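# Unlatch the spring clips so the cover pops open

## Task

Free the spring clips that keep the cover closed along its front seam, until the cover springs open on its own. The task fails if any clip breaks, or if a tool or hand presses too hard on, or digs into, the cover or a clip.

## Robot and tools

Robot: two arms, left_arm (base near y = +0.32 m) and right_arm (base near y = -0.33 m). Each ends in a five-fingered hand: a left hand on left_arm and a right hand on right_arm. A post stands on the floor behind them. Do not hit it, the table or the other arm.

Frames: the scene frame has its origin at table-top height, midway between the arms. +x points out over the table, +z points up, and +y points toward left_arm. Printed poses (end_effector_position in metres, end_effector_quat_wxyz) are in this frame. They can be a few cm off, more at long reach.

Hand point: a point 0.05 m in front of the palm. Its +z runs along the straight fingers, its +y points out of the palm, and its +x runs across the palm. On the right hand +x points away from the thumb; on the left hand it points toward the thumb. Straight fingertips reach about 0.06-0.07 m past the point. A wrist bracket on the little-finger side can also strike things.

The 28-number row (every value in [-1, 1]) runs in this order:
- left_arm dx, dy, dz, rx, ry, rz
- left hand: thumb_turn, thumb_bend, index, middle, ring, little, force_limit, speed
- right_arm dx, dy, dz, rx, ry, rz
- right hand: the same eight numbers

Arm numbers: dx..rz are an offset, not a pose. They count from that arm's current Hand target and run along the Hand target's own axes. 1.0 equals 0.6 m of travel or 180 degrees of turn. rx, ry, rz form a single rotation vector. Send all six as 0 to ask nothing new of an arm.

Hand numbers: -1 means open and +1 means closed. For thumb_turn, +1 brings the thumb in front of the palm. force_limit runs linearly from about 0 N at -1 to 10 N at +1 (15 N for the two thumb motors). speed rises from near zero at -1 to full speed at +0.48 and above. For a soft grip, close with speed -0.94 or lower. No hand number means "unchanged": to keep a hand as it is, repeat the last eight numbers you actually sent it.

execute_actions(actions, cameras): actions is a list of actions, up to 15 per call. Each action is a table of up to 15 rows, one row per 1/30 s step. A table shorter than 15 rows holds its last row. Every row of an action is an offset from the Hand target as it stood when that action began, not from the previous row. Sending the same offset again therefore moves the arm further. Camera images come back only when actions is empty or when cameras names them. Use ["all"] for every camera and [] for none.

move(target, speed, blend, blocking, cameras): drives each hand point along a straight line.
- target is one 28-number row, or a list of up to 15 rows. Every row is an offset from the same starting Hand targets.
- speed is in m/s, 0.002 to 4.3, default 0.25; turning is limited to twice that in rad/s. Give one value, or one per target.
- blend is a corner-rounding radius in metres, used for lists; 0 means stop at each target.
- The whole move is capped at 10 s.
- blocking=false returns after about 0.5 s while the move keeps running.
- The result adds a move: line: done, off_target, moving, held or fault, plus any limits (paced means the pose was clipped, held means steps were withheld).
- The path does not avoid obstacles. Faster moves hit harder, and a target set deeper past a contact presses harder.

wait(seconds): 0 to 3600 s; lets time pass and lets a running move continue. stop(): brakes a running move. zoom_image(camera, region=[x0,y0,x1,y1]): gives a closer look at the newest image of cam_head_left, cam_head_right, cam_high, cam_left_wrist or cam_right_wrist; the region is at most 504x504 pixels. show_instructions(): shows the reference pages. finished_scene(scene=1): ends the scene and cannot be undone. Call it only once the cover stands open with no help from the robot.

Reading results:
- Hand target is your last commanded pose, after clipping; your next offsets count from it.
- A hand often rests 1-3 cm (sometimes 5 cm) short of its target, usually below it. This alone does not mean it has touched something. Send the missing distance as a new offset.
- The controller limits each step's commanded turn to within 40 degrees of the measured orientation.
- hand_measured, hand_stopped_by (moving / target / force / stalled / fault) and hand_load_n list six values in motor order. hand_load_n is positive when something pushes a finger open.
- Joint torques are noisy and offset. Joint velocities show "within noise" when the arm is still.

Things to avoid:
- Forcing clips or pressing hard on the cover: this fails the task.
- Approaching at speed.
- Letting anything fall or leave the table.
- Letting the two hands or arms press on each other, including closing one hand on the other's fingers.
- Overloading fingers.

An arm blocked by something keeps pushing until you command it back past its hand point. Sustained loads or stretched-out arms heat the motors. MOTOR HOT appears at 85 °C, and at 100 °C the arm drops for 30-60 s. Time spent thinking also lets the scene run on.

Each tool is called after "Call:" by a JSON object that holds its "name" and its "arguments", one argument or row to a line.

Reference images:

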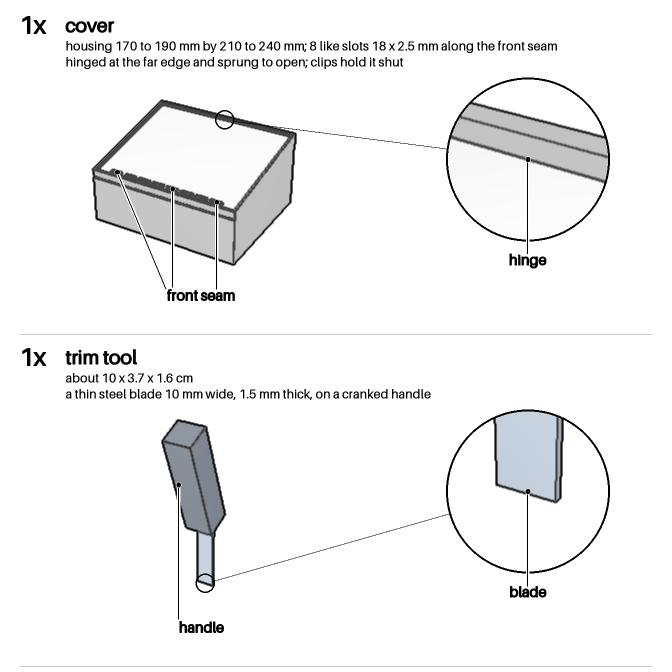

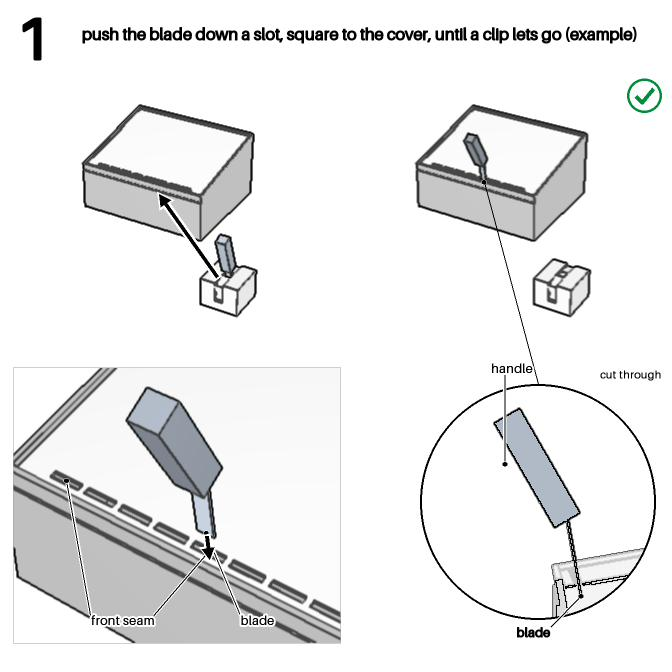

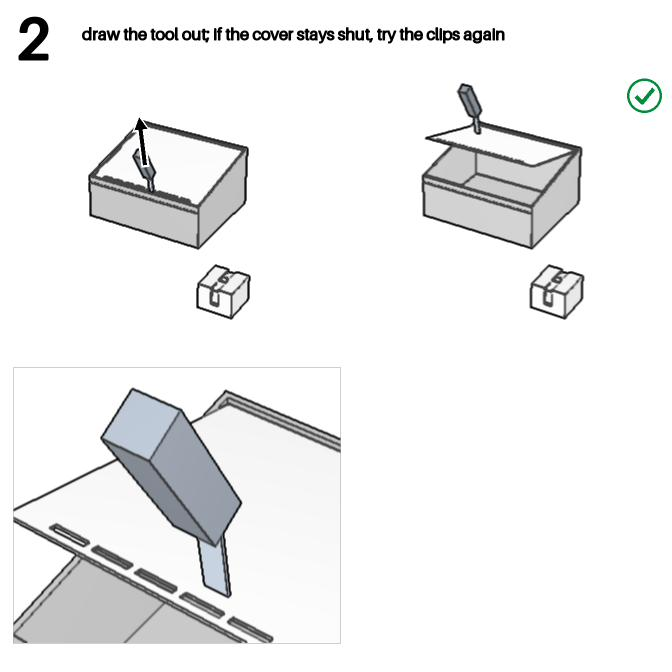

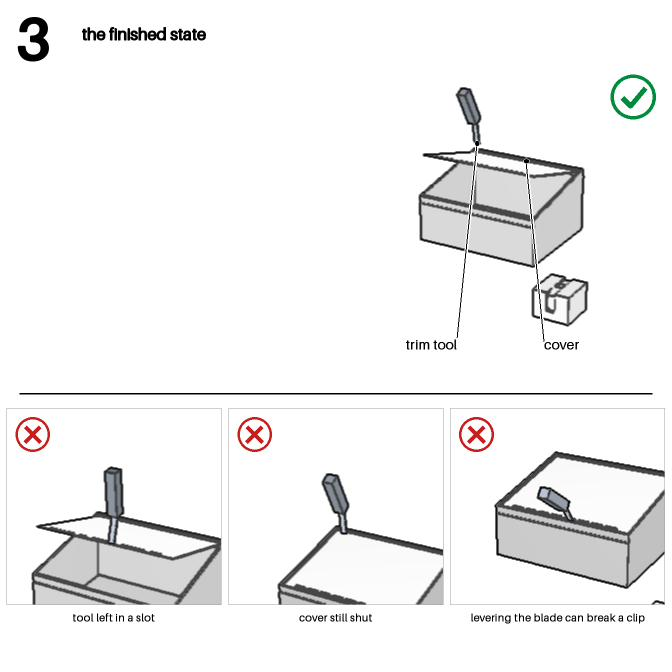

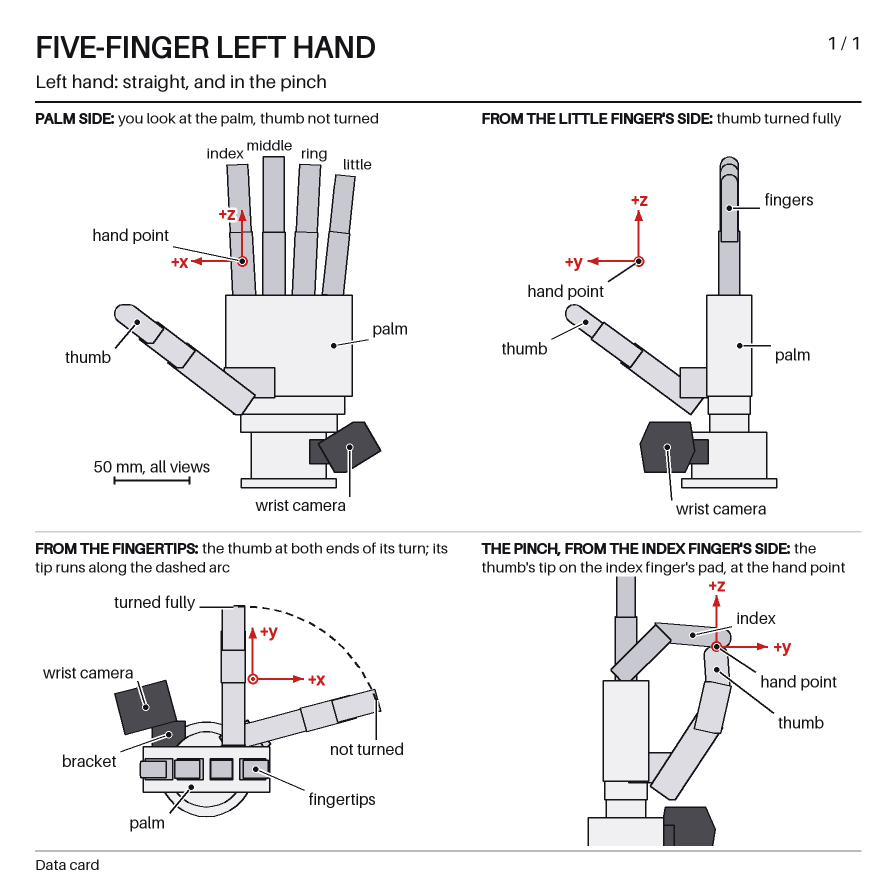

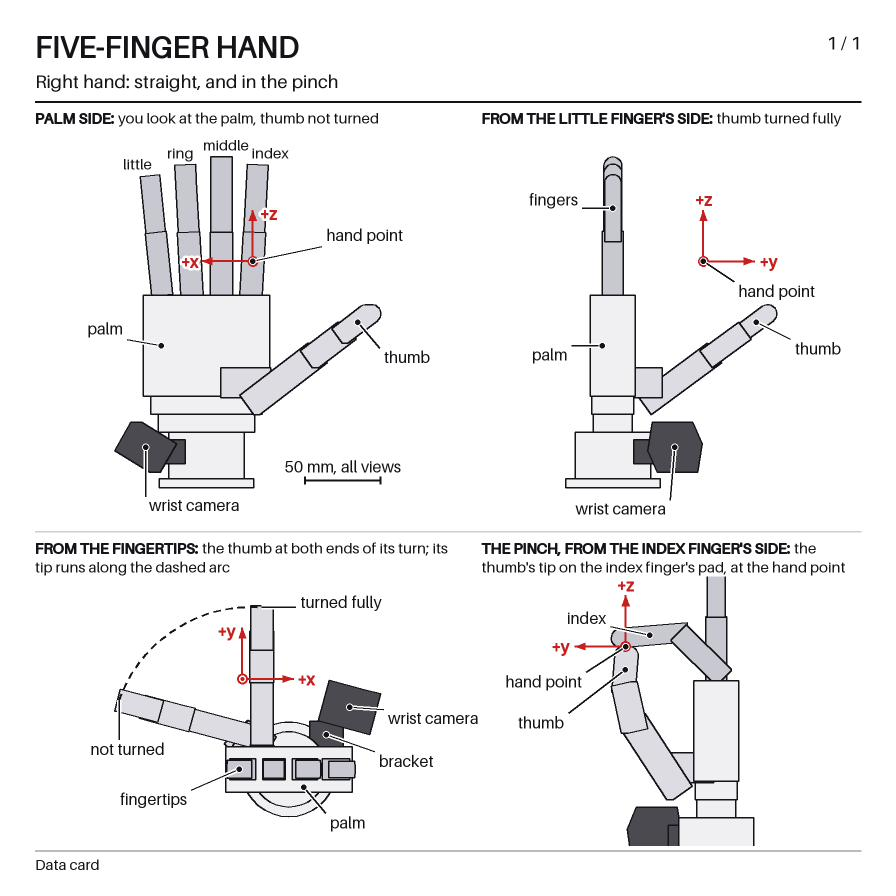

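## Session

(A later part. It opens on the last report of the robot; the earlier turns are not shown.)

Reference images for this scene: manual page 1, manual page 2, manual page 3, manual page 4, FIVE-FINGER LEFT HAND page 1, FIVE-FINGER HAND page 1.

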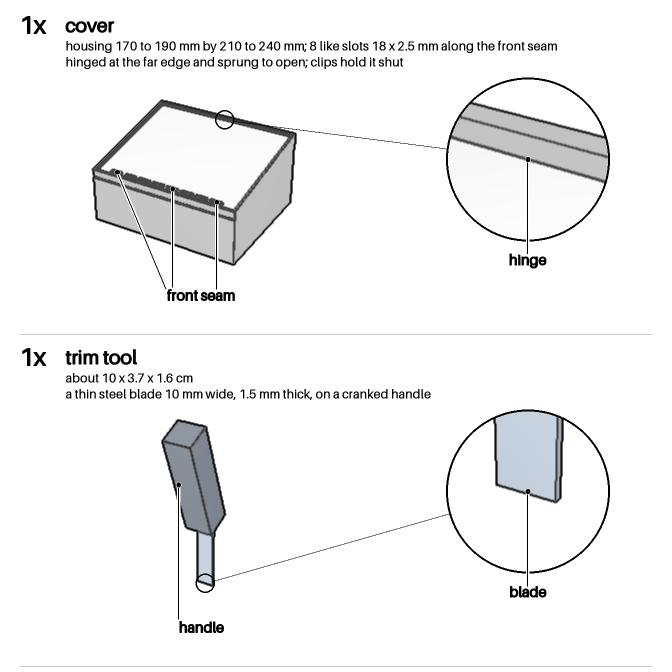

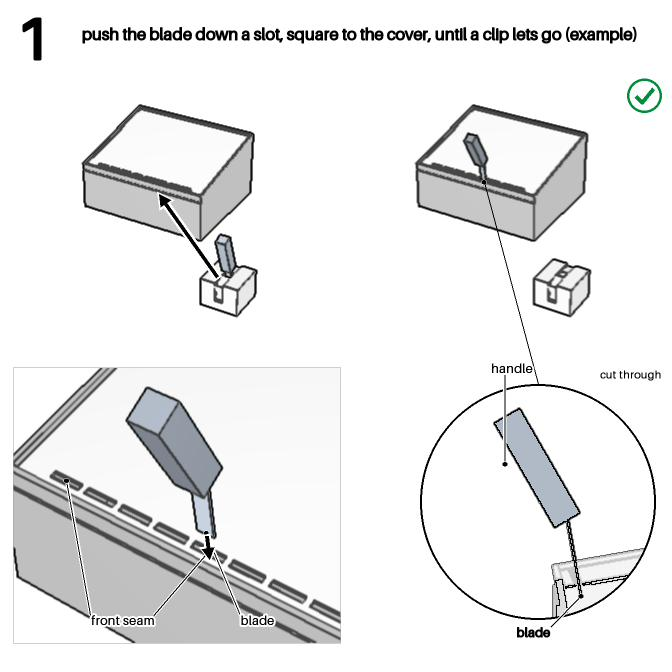

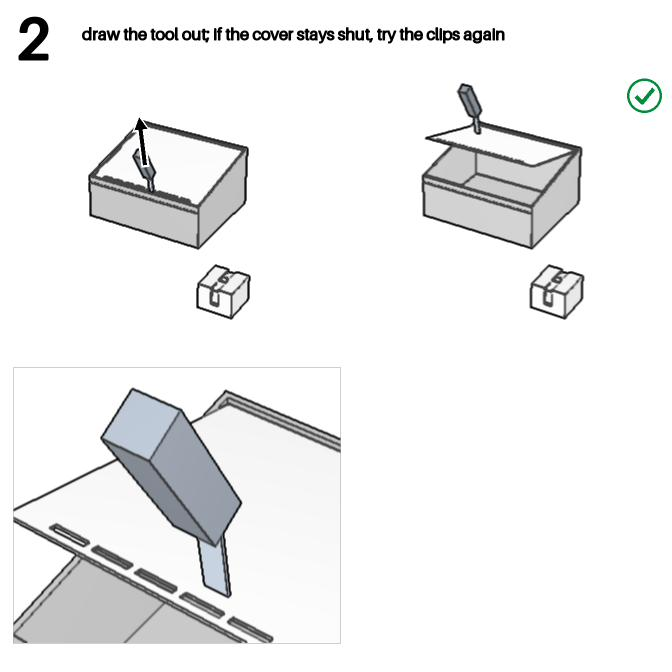

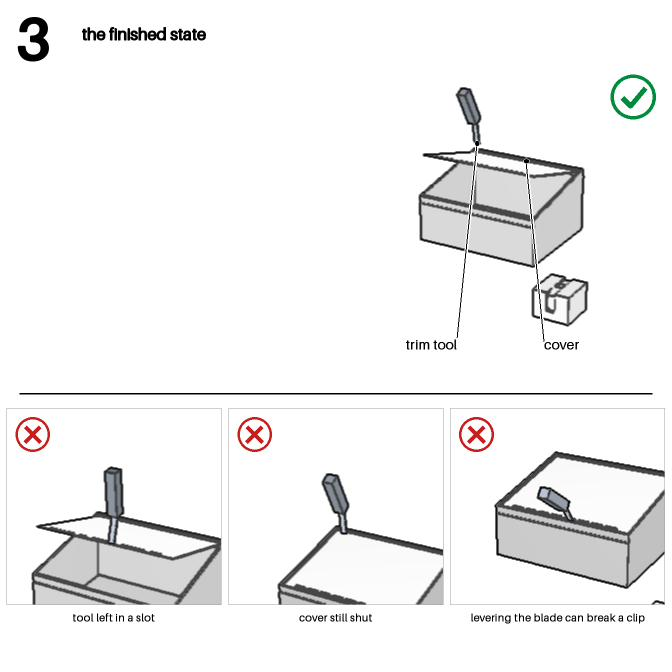

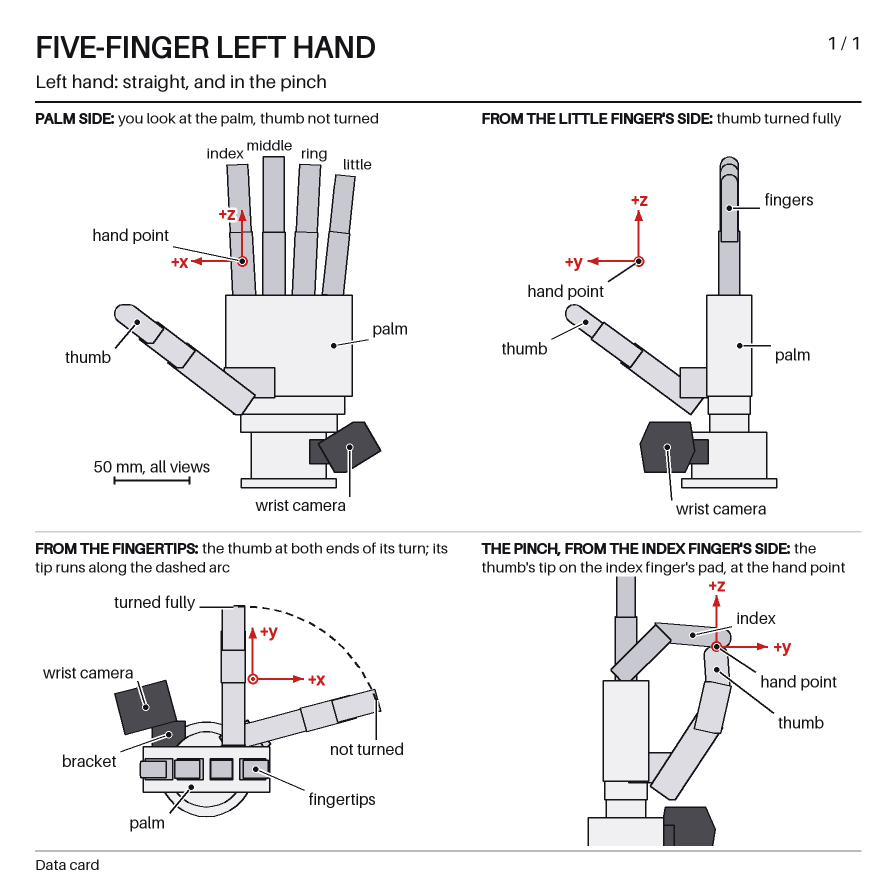

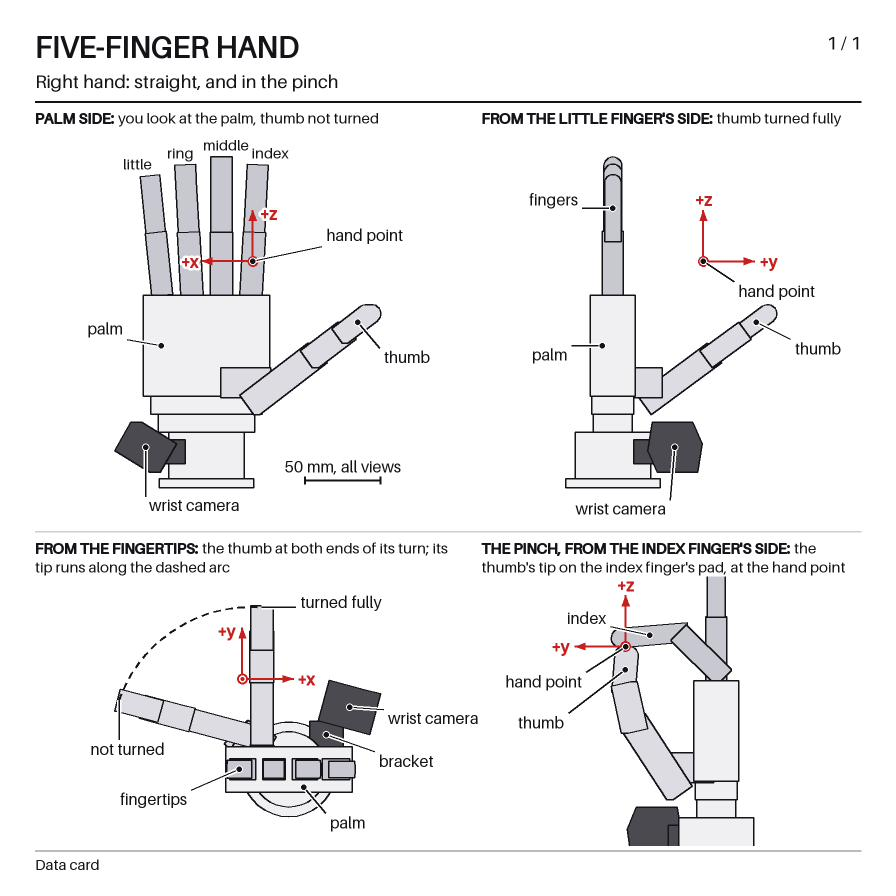

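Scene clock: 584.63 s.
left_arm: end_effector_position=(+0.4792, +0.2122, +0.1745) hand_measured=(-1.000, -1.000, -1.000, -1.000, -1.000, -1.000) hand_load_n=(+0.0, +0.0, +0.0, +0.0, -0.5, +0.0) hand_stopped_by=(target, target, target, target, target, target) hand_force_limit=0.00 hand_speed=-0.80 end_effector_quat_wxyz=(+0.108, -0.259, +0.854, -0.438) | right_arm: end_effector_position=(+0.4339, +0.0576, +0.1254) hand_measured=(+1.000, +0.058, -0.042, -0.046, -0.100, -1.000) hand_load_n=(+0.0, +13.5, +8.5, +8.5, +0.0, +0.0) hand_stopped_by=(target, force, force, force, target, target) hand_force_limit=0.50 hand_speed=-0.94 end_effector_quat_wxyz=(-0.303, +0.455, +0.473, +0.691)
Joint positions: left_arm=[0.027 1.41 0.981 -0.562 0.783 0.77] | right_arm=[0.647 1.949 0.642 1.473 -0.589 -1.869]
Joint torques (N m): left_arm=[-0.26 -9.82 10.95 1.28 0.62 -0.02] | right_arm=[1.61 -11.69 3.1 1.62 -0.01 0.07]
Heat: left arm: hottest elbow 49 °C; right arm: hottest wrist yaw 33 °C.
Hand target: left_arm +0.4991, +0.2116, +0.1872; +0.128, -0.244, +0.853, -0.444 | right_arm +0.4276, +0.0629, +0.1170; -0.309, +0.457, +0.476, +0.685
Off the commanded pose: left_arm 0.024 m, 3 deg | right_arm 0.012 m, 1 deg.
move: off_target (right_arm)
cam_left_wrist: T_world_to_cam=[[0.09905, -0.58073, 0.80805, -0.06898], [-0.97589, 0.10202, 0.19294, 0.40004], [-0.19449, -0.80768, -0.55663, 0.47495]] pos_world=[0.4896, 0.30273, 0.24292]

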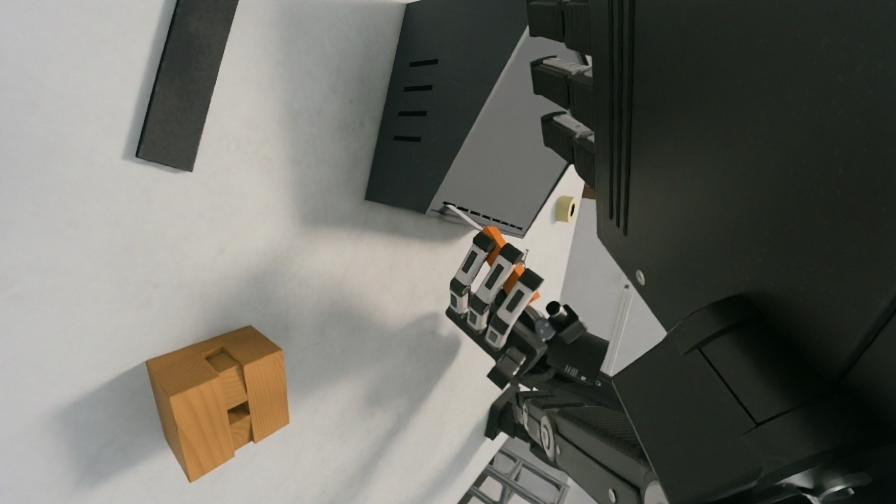

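Call:
{"name": "move", "arguments": {
  "target": [0,0,0,0,0,0,-1,-1,-1,-1,-1,-1,0,-0.8,-0.0050,0.0033,-0.0011,0.0001,0.0006,-0.0029,1,0.1,0.35,0.35,-0.1,-1,0.5,-0.94],
  "speed": 0.03,
  "cameras": ["cam_left_wrist"]
}}

Call:
{"name": "zoom_image", "arguments": {
  "camera": "cam_left_wrist",
  "region": [430, 180, 480, 220]
}}

Scene clock: 586.47 s.
left_arm: end_effector_position=(+0.4792, +0.2122, +0.1745) hand_measured=(-1.000, -1.000, -1.000, -1.000, -1.000, -1.000) hand_load_n=(+0.0, +0.0, +0.0, +0.0, +0.0, +0.0) hand_stopped_by=(target, target, target, target, target, target) hand_force_limit=0.00 hand_speed=-0.80 end_effector_quat_wxyz=(+0.108, -0.259, +0.854, -0.438) | right_arm: end_effector_position=(+0.4331, +0.0578, +0.1245) hand_measured=(+1.000, +0.058, -0.042, -0.046, -0.100, -1.000) hand_load_n=(+0.0, +13.5, +8.5, +8.0, +0.0, +0.0) hand_stopped_by=(target, force, force, force, target, target) hand_force_limit=0.50 hand_speed=-0.94 end_effector_quat_wxyz=(-0.302, +0.453, +0.475, +0.692)
Joint positions: left_arm=[0.027 1.41 0.981 -0.562 0.783 0.77] | right_arm=[0.647 1.954 0.642 1.481 -0.593 -1.872]
Joint torques (N m): left_arm=[-0.26 -9.76 10.95 1.29 0.61 -0.02] | right_arm=[0.5 -11.11 3.45 1.7 -0.16 0.03]
Heat: left arm: hottest elbow 49 °C; right arm: hottest wrist yaw 33 °C.
Hand target: left_arm +0.4991, +0.2116, +0.1872; +0.128, -0.244, +0.853, -0.444 | right_arm +0.4302, +0.0616, +0.1149; -0.306, +0.454, +0.478, +0.687
Off the commanded pose: left_arm 0.024 m, 3 deg | right_arm 0.011 m, 1 deg.
move: off_target (right_arm)
cam_left_wrist: T_world_to_cam=[[0.09905, -0.58073, 0.80805, -0.06898], [-0.97589, 0.10202, 0.19294, 0.40004], [-0.19449, -0.80768, -0.55663, 0.47495]] pos_world=[0.4896, 0.30273, 0.24292]

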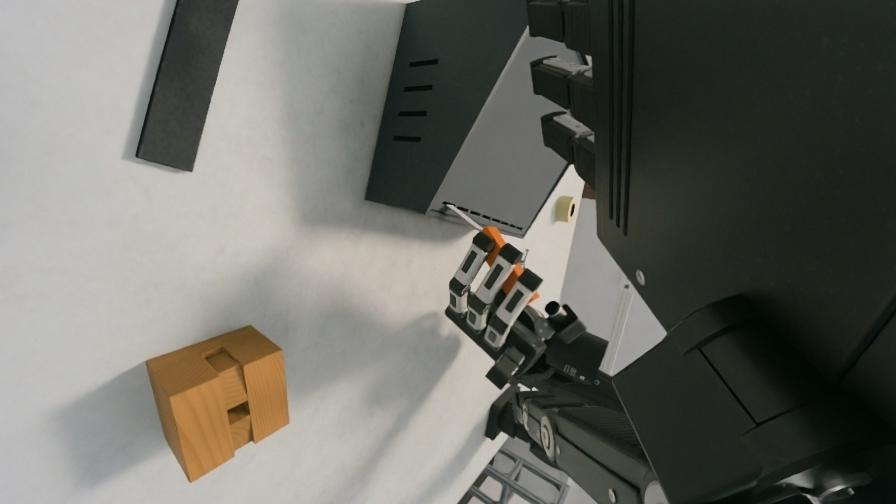

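Scaled by 10.080 from the camera's image (finer frame: 1280x720).

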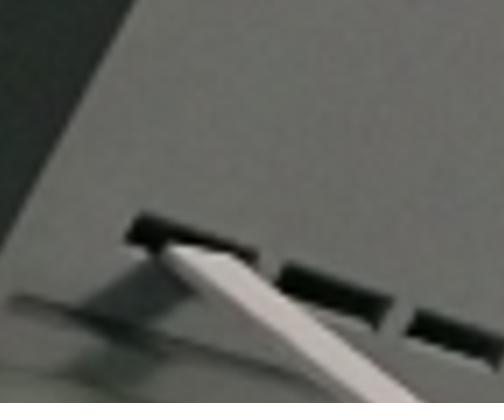

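Call:
{"name": "move", "arguments": {
  "target": [0,0,0,0,0,0,-1,-1,-1,-1,-1,-1,0,-0.8,-0.0067,0.0007,0.0001,0,0,0,1,0.1,0.35,0.35,-0.1,-1,0.5,-0.94],
  "speed": 0.03,
  "cameras": ["cam_left_wrist"]
}}

Call:
{"name": "zoom_image", "arguments": {
  "camera": "cam_left_wrist",
  "region": [430, 180, 480, 220]
}}

Scene clock: 587.57 s.
left_arm: end_effector_position=(+0.4792, +0.2122, +0.1745) hand_measured=(-1.000, -1.000, -1.000, -1.000, -1.000, -1.000) hand_load_n=(+0.0, +0.0, +0.0, +0.0, +0.0, +0.0) hand_stopped_by=(target, target, target, target, target, target) hand_force_limit=0.00 hand_speed=-0.80 end_effector_quat_wxyz=(+0.108, -0.259, +0.854, -0.438) | right_arm: end_effector_position=(+0.4322, +0.0578, +0.1238) hand_measured=(+1.000, +0.058, -0.042, -0.046, -0.100, -1.000) hand_load_n=(+0.0, +13.5, +9.0, +8.5, +0.0, +0.0) hand_stopped_by=(target, force, force, force, target, target) hand_force_limit=0.50 hand_speed=-0.94 end_effector_quat_wxyz=(-0.301, +0.449, +0.476, +0.694)
Joint positions: left_arm=[0.027 1.41 0.981 -0.562 0.783 0.77] | right_arm=[0.647 1.963 0.642 1.495 -0.596 -1.878]
Joint torques (N m): left_arm=[-0.26 -9.82 10.97 1.29 0.61 -0.02] | right_arm=[0.32 -10.81 3.78 1.44 -0.17 0.09]
Heat: left arm: hottest elbow 49 °C; right arm: hottest wrist yaw 33 °C.
Hand target: left_arm +0.4991, +0.2116, +0.1872; +0.128, -0.244, +0.853, -0.444 | right_arm +0.4322, +0.0614, +0.1114; -0.306, +0.454, +0.478, +0.687
Off the commanded pose: left_arm 0.024 m, 3 deg | right_arm 0.013 m, 1 deg.
move: off_target (right_arm)
cam_left_wrist: T_world_to_cam=[[0.09905, -0.58073, 0.80805, -0.06898], [-0.97589, 0.10202, 0.19294, 0.40004], [-0.19449, -0.80768, -0.55663, 0.47495]] pos_world=[0.4896, 0.30273, 0.24292]

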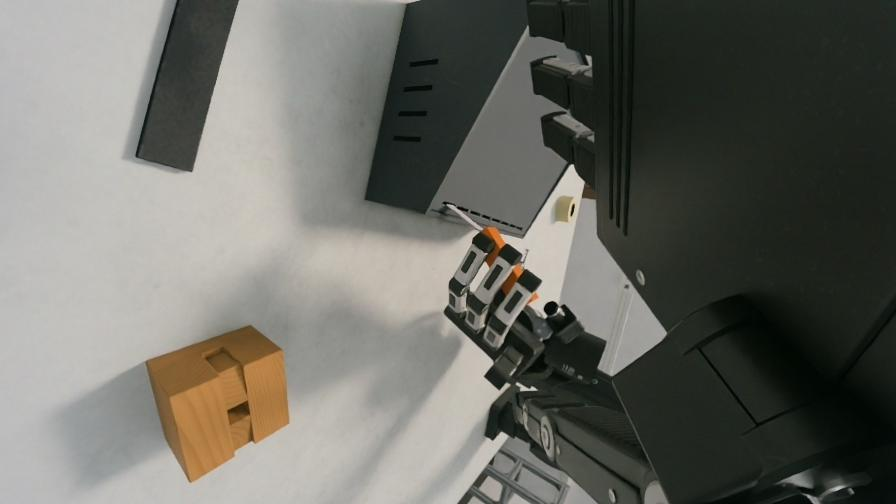

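Scaled by 10.080 from the camera's image (finer frame: 1280x720).

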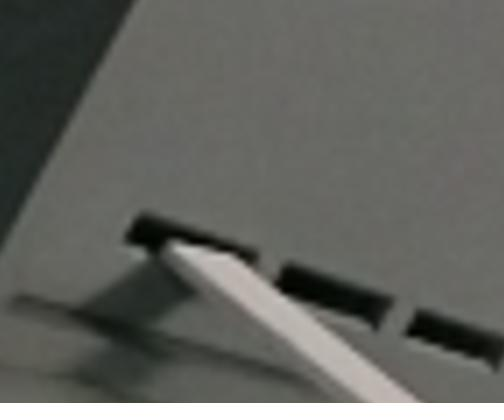

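Call:
{"name": "zoom_image", "arguments": {
  "camera": "cam_left_wrist",
  "region": [438, 196, 462, 214]
}}

Scaled by 21.000 from the camera's image (finer frame: 1280x720).

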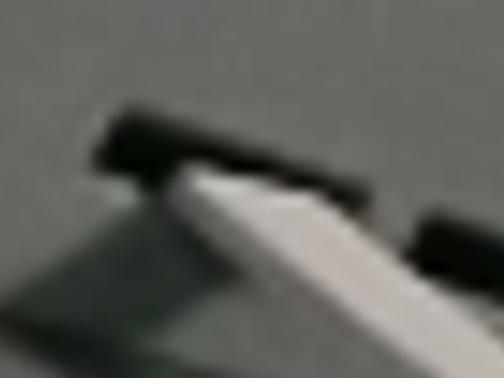

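Call:
{"name": "move", "arguments": {
  "target": [0,0,0,0,0,0,-1,-1,-1,-1,-1,-1,0,-0.8,-0.0012,0.0008,0.0002,0.0001,0.0008,-0.0038,1,0.1,0.35,0.35,-0.1,-1,0.5,-0.94],
  "speed": 0.03,
  "cameras": ["cam_left_wrist"]
}}

Call:
{"name": "zoom_image", "arguments": {
  "camera": "cam_left_wrist",
  "region": [438, 196, 462, 214]
}}

Scene clock: 592.07 s.
left_arm: end_effector_position=(+0.4792, +0.2122, +0.1745) hand_measured=(-1.000, -1.000, -1.000, -1.000, -1.000, -1.000) hand_load_n=(+0.0, +0.0, +0.0, +0.0, +0.0, +0.0) hand_stopped_by=(target, target, target, target, target, target) hand_force_limit=0.00 hand_speed=-0.80 end_effector_quat_wxyz=(+0.108, -0.259, +0.854, -0.438) | right_arm: end_effector_position=(+0.4326, +0.0583, +0.1208) hand_measured=(+1.000, +0.058, -0.042, -0.046, -0.100, -1.000) hand_load_n=(+0.0, +14.5, +7.0, +9.0, +0.0, +0.0) hand_stopped_by=(target, force, force, force, target, target) hand_force_limit=0.50 hand_speed=-0.94 end_effector_quat_wxyz=(-0.298, +0.447, +0.479, +0.694)
Joint positions: left_arm=[0.027 1.41 0.981 -0.562 0.783 0.77] | right_arm=[0.647 1.973 0.645 1.5 -0.597 -1.888]
Joint torques (N m): left_arm=[-0.21 -9.76 10.95 1.29 0.62 -0.02] | right_arm=[0.21 -11.11 3.74 1.54 -0.22 0.08]
Heat: left arm: hottest elbow 49 °C; right arm: hottest wrist yaw 33 °C.
Hand target: left_arm +0.4991, +0.2116, +0.1872; +0.128, -0.244, +0.853, -0.444 | right_arm +0.4330, +0.0614, +0.1113; -0.303, +0.450, +0.480, +0.689
Off the commanded pose: left_arm 0.024 m, 3 deg | right_arm 0.010 m, 1 deg.
move: done
cam_left_wrist: T_world_to_cam=[[0.09905, -0.58073, 0.80805, -0.06898], [-0.97589, 0.10202, 0.19294, 0.40004], [-0.19449, -0.80768, -0.55663, 0.47495]] pos_world=[0.4896, 0.30273, 0.24292]

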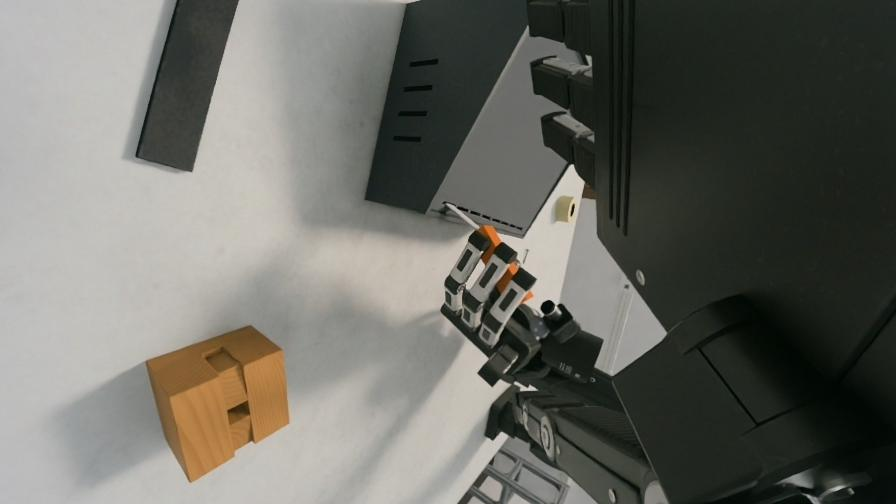

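Scaled by 21.000 from the camera's image (finer frame: 1280x720).

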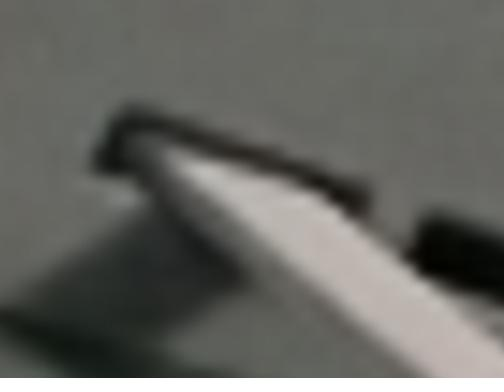

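Call:
{"name": "move", "arguments": {
  "target": [0,0,0,0,0,0,-1,-1,-1,-1,-1,-1,0,-0.8,-0.0067,0,0,0,0,0,1,0.1,0.35,0.35,-0.1,-1,0.5,-0.94],
  "speed": 0.03,
  "cameras": ["cam_left_wrist"]
}}

Call:
{"name": "zoom_image", "arguments": {
  "camera": "cam_left_wrist",
  "region": [438, 196, 462, 214]
}}

Scene clock: 593.07 s.
left_arm: end_effector_position=(+0.4792, +0.2122, +0.1745) hand_measured=(-1.000, -1.000, -1.000, -1.000, -1.000, -1.000) hand_load_n=(+0.0, +0.0, +0.0, -0.5, +0.0, +0.0) hand_stopped_by=(target, target, target, target, target, target) hand_force_limit=0.00 hand_speed=-0.80 end_effector_quat_wxyz=(+0.108, -0.259, +0.854, -0.438) | right_arm: end_effector_position=(+0.4325, +0.0586, +0.1200) hand_measured=(+1.000, +0.058, -0.042, -0.046, -0.100, -1.000) hand_load_n=(-1.0, +14.5, +6.0, +10.0, +0.0, +0.0) hand_stopped_by=(target, force, force, force, target, target) hand_force_limit=0.50 hand_speed=-0.94 end_effector_quat_wxyz=(-0.297, +0.444, +0.480, +0.696)
Joint positions: left_arm=[0.027 1.41 0.981 -0.562 0.783 0.77] | right_arm=[0.647 1.983 0.648 1.513 -0.599 -1.891]
Joint torques (N m): left_arm=[-0.26 -9.82 10.95 1.29 0.62 -0.02] | right_arm=[-0.03 -10.81 3.9 1.36 -0.24 0.12]
Heat: left arm: hottest elbow 49 °C; right arm: hottest wrist yaw 33 °C.
Hand target: left_arm +0.4991, +0.2116, +0.1872; +0.128, -0.244, +0.853, -0.444 | right_arm +0.4347, +0.0613, +0.1074; -0.303, +0.450, +0.480, +0.689
Off the commanded pose: left_arm 0.024 m, 3 deg | right_arm 0.013 m, 1 deg.
move: off_target (right_arm)
cam_left_wrist: T_world_to_cam=[[0.09905, -0.58073, 0.80805, -0.06898], [-0.97589, 0.10202, 0.19294, 0.40004], [-0.19449, -0.80768, -0.55663, 0.47495]] pos_world=[0.4896, 0.30273, 0.24292]

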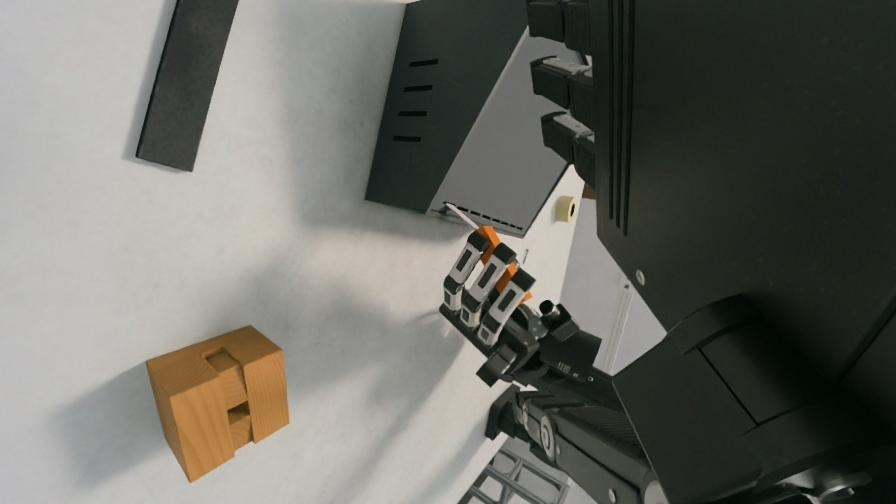

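Scaled by 21.000 from the camera's image (finer frame: 1280x720).

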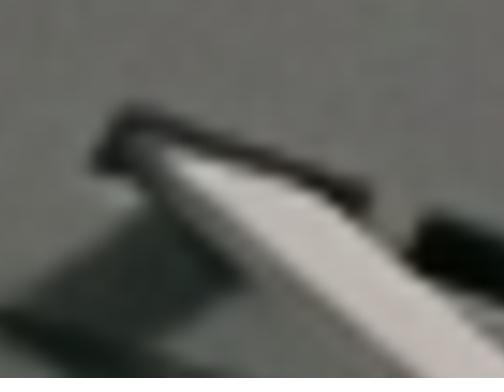

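Call:
{"name": "zoom_image", "arguments": {
  "camera": "cam_left_wrist",
  "region": [420, 180, 560, 300]
}}

Scaled by 3.600 from the camera's image (finer frame: 1280x720).

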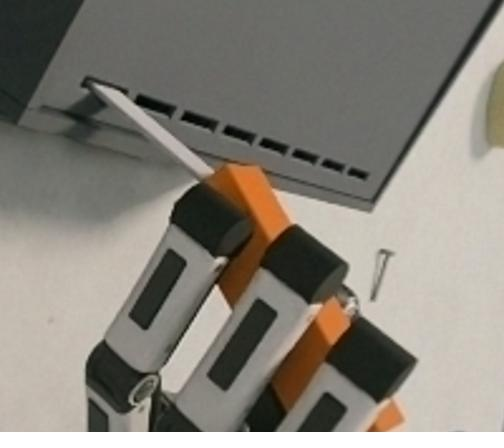

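Call:
{"name": "move", "arguments": {
  "target": [0,0,0,0,0,0,-1,-1,-1,-1,-1,-1,0,-0.8,-0.0251,-0.0097,-0.0114,-0.0005,-0.0032,0.0164,1,0.1,0.35,0.35,-0.1,-1,0.5,-0.94],
  "speed": 0.03,
  "cameras": ["cam_left_wrist"]
}}

Call:
{"name": "zoom_image", "arguments": {
  "camera": "cam_left_wrist",
  "region": [420, 180, 560, 300]
}}

Call:
{"name": "zoom_image", "arguments": {
  "camera": "cam_left_wrist",
  "region": [438, 196, 462, 214]
}}

Scene clock: 596.40 s.
left_arm: end_effector_position=(+0.4792, +0.2122, +0.1745) hand_measured=(-1.000, -1.000, -1.000, -1.000, -1.000, -1.000) hand_load_n=(-0.5, +0.0, +0.0, +0.0, +0.0, +0.0) hand_stopped_by=(target, target, target, target, target, target) hand_force_limit=0.00 hand_speed=-0.80 end_effector_quat_wxyz=(+0.108, -0.259, +0.854, -0.438) | right_arm: end_effector_position=(+0.4310, +0.0578, +0.1183) hand_measured=(+1.000, +0.058, -0.042, -0.046, -0.100, -1.000) hand_load_n=(-2.0, +15.0, +6.0, +9.5, +0.0, +0.0) hand_stopped_by=(target, force, force, force, target, target) hand_force_limit=0.50 hand_speed=-0.94 end_effector_quat_wxyz=(-0.298, +0.438, +0.477, +0.702)
Joint positions: left_arm=[0.027 1.41 0.981 -0.562 0.783 0.77] | right_arm=[0.647 2.005 0.649 1.555 -0.599 -1.884]
Joint torques (N m): left_arm=[-0.26 -9.76 10.95 1.26 0.62 -0.02] | right_arm=[-0.5 -10.05 3.17 0.87 -0.22 0.48]
Heat: left arm: hottest elbow 49 °C; right arm: hottest wrist yaw 33 °C.
Hand target: left_arm +0.4991, +0.2116, +0.1872; +0.128, -0.244, +0.853, -0.444 | right_arm +0.4337, +0.0567, +0.0904; -0.317, +0.466, +0.470, +0.679
Off the commanded pose: left_arm 0.024 m, 3 deg | right_arm 0.028 m, 5 deg.
move: off_target (right_arm)
cam_left_wrist: T_world_to_cam=[[0.09905, -0.58073, 0.80805, -0.06898], [-0.97589, 0.10202, 0.19294, 0.40004], [-0.19449, -0.80768, -0.55663, 0.47495]] pos_world=[0.4896, 0.30273, 0.24292]

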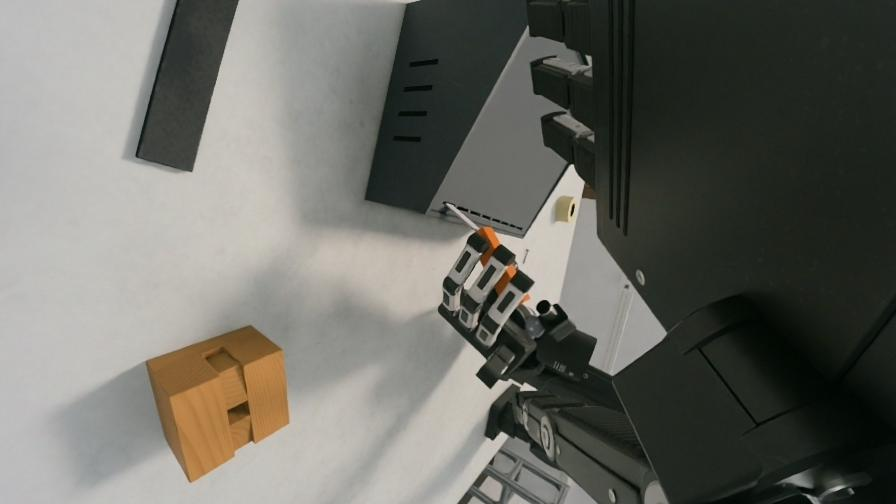

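Scaled by 3.600 from the camera's image (finer frame: 1280x720).

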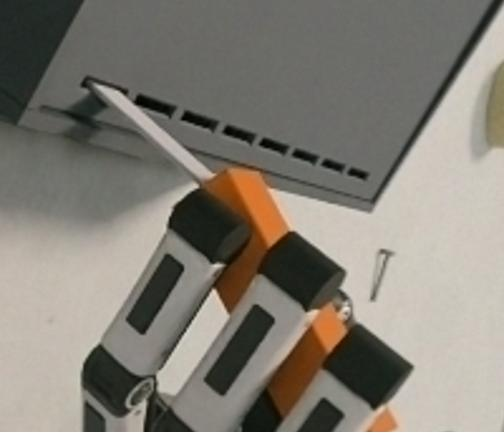

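Scaled by 21.000 from the camera's image (finer frame: 1280x720).

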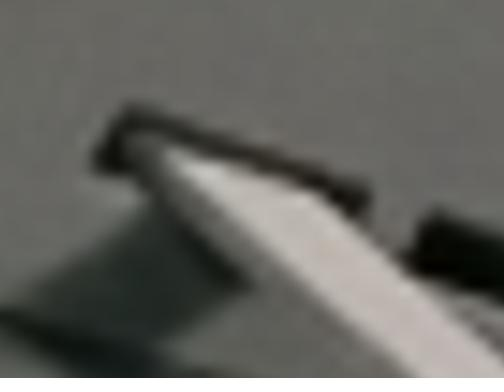

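Call:
{"name": "move", "arguments": {
  "target": [0,0,0,0,0,0,-1,-1,-1,-1,-1,-1,0,-0.8,-0.0196,0.0110,-0.0018,0,0,0,1,0.1,0.35,0.35,-0.1,-1,0.5,-0.94],
  "speed": 0.03,
  "cameras": ["cam_left_wrist"]
}}

Call:
{"name": "zoom_image", "arguments": {
  "camera": "cam_left_wrist",
  "region": [420, 180, 560, 300]
}}

Call:
{"name": "zoom_image", "arguments": {
  "camera": "cam_left_wrist",
  "region": [438, 196, 462, 214]
}}

Scene clock: 599.40 s.
left_arm: end_effector_position=(+0.4792, +0.2122, +0.1745) hand_measured=(-1.000, -1.000, -1.000, -1.000, -1.000, -1.000) hand_load_n=(+0.0, +0.0, +0.0, +0.0, +0.0, +0.0) hand_stopped_by=(target, target, target, target, target, target) hand_force_limit=0.00 hand_speed=-0.80 end_effector_quat_wxyz=(+0.108, -0.259, +0.854, -0.438) | right_arm: end_effector_position=(+0.4337, +0.0575, +0.1164) hand_measured=(+1.000, +0.058, -0.040, -0.046, -0.100, -1.000) hand_load_n=(-4.5, +15.5, +2.5, +12.0, +0.0, +0.0) hand_stopped_by=(target, force, force, force, target, target) hand_force_limit=0.50 hand_speed=-0.94 end_effector_quat_wxyz=(-0.301, +0.429, +0.480, +0.703)
Joint positions: left_arm=[0.027 1.41 0.981 -0.562 0.783 0.77] | right_arm=[0.636 2.025 0.661 1.576 -0.625 -1.882]
Joint torques (N m): left_arm=[-0.32 -9.76 10.93 1.29 0.62 -0.02] | right_arm=[-1.2 -9.05 3.56 0.59 -0.01 0.51]
Heat: left arm: hottest elbow 49 °C; right arm: hottest wrist yaw 33 °C.
Hand target: left_arm +0.4991, +0.2116, +0.1872; +0.128, -0.244, +0.853, -0.444 | right_arm +0.4434, +0.0533, +0.0817; -0.317, +0.466, +0.470, +0.679
Off the commanded pose: left_arm 0.024 m, 3 deg | right_arm 0.036 m, 6 deg.
joint read past its limit (right arm) — joint 4 (wrist pitch), upper limit.
move: off_target (right_arm)
cam_left_wrist: T_world_to_cam=[[0.09905, -0.58073, 0.80805, -0.06898], [-0.97589, 0.10202, 0.19294, 0.40004], [-0.19449, -0.80768, -0.55663, 0.47495]] pos_world=[0.4896, 0.30273, 0.24292]

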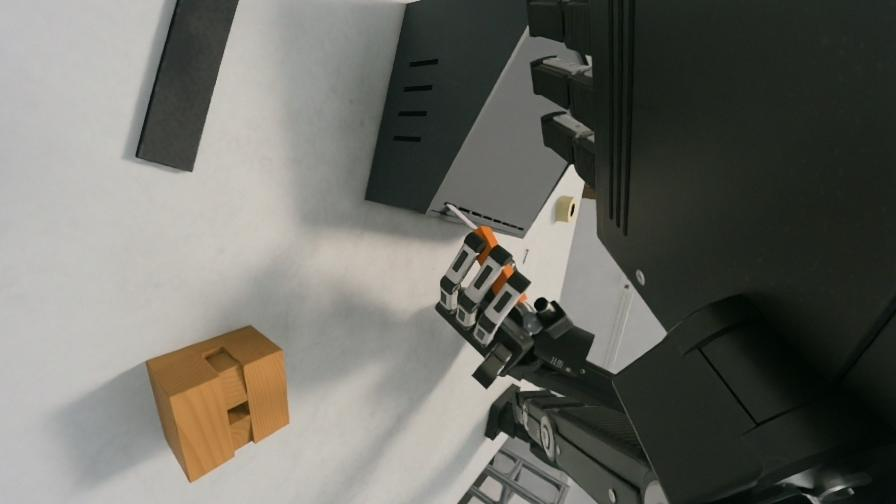

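Scaled by 3.600 from the camera's image (finer frame: 1280x720).

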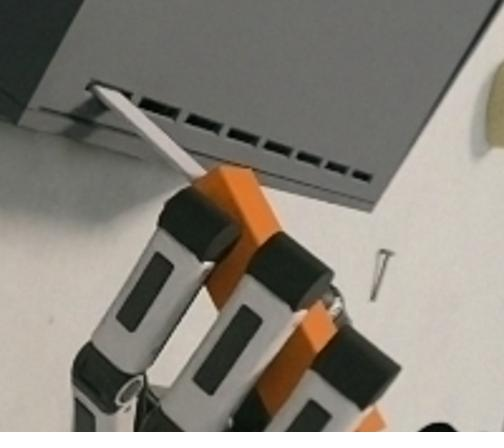

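Scaled by 21.000 from the camera's image (finer frame: 1280x720).

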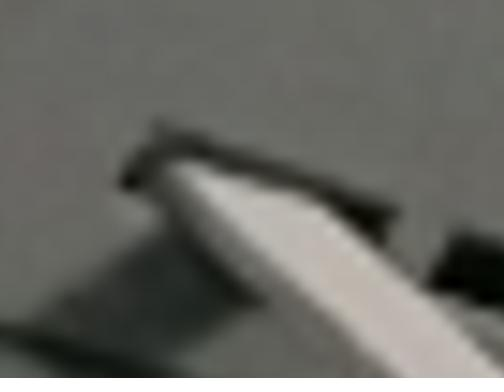

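Call:
{"name": "move", "arguments": {
  "target": [
    [0,0,0,0,0,0,-1,-1,-1,-1,-1,-1,0,-0.8,0.0381,0.0089,0.0066,0.0003,0.0016,-0.0082,1,0.1,0.35,0.35,-0.1,-1,0.5,-0.94],
    [0,0,0,0,0,0,-1,-1,-1,-1,-1,-1,0,-0.8,0.0762,0.0178,0.0131,0.0005,0.0032,-0.0164,1,0.1,0.35,0.35,-0.1,-1,0.5,-0.94]
  ],
  "speed": 0.04,
  "blend": 0.003,
  "cameras": ["cam_left_wrist", "cam_high"]
}}

Call:
{"name": "zoom_image", "arguments": {
  "camera": "cam_left_wrist",
  "region": [420, 180, 560, 300]
}}

Call:
{"name": "zoom_image", "arguments": {
  "camera": "cam_left_wrist",
  "region": [438, 196, 462, 214]
}}

Scene clock: 602.67 s.
left_arm: end_effector_position=(+0.4792, +0.2122, +0.1745) hand_measured=(-1.000, -1.000, -1.000, -1.000, -1.000, -1.000) hand_load_n=(+0.0, +0.0, +0.0, +0.0, +0.0, +0.0) hand_stopped_by=(target, target, target, target, target, target) hand_force_limit=0.00 hand_speed=-0.80 end_effector_quat_wxyz=(+0.108, -0.259, +0.854, -0.438) | right_arm: end_effector_position=(+0.4388, +0.0585, +0.1308) hand_measured=(+1.000, +0.058, -0.042, -0.046, -0.100, -1.000) hand_load_n=(+0.0, +14.5, +8.0, +8.5, +0.0, +0.0) hand_stopped_by=(target, force, force, force, target, target) hand_force_limit=0.50 hand_speed=-0.94 end_effector_quat_wxyz=(-0.301, +0.445, +0.480, +0.693)
Joint positions: left_arm=[0.027 1.41 0.981 -0.562 0.783 0.77] | right_arm=[0.635 1.946 0.658 1.464 -0.617 -1.882]
Joint torques (N m): left_arm=[-0.32 -9.76 10.97 1.29 0.61 -0.02] | right_arm=[-0.15 -13.68 3.12 0.79 -0.07 0.06]
Heat: left arm: hottest elbow 49 °C; right arm: hottest wrist yaw 33 °C.
Hand target: left_arm +0.4991, +0.2116, +0.1872; +0.128, -0.244, +0.853, -0.444 | right_arm +0.4386, +0.0570, +0.1288; -0.303, +0.450, +0.480, +0.689
Off the commanded pose: left_arm 0.024 m, 3 deg | right_arm 0.002 m, 1 deg.
move: done
cam_left_wrist: T_world_to_cam=[[0.09905, -0.58073, 0.80805, -0.06898], [-0.97589, 0.10202, 0.19294, 0.40004], [-0.19449, -0.80768, -0.55663, 0.47495]] pos_world=[0.4896, 0.30273, 0.24292]
Images, in order (width x height): cam_high 896x504, cam_left_wrist 896x504.

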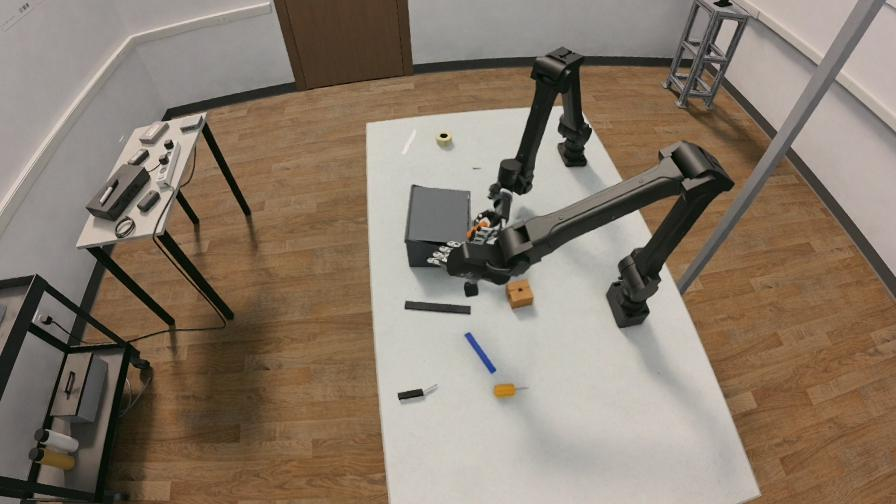

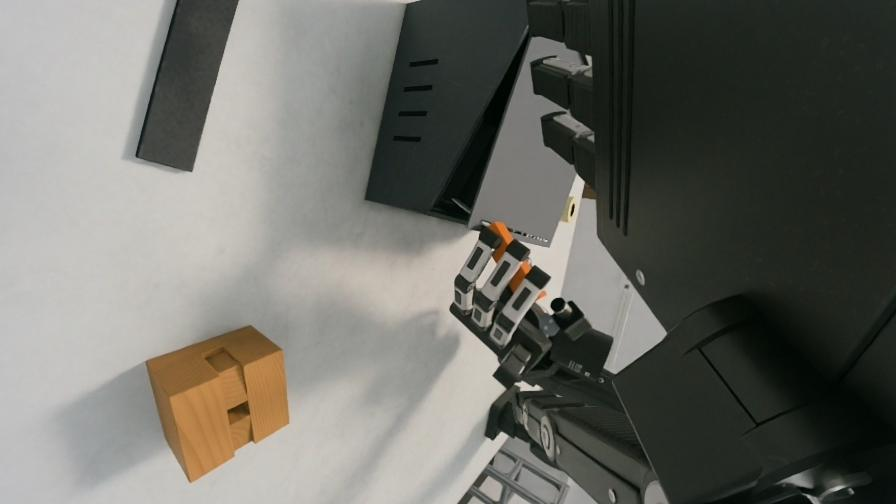

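Scaled by 3.600 from the camera's image (finer frame: 1280x720).

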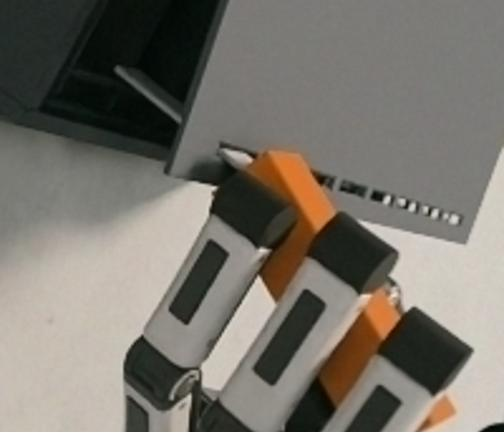

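Scaled by 21.000 from the camera's image (finer frame: 1280x720).

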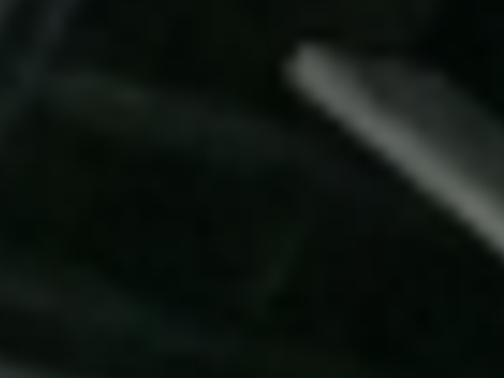

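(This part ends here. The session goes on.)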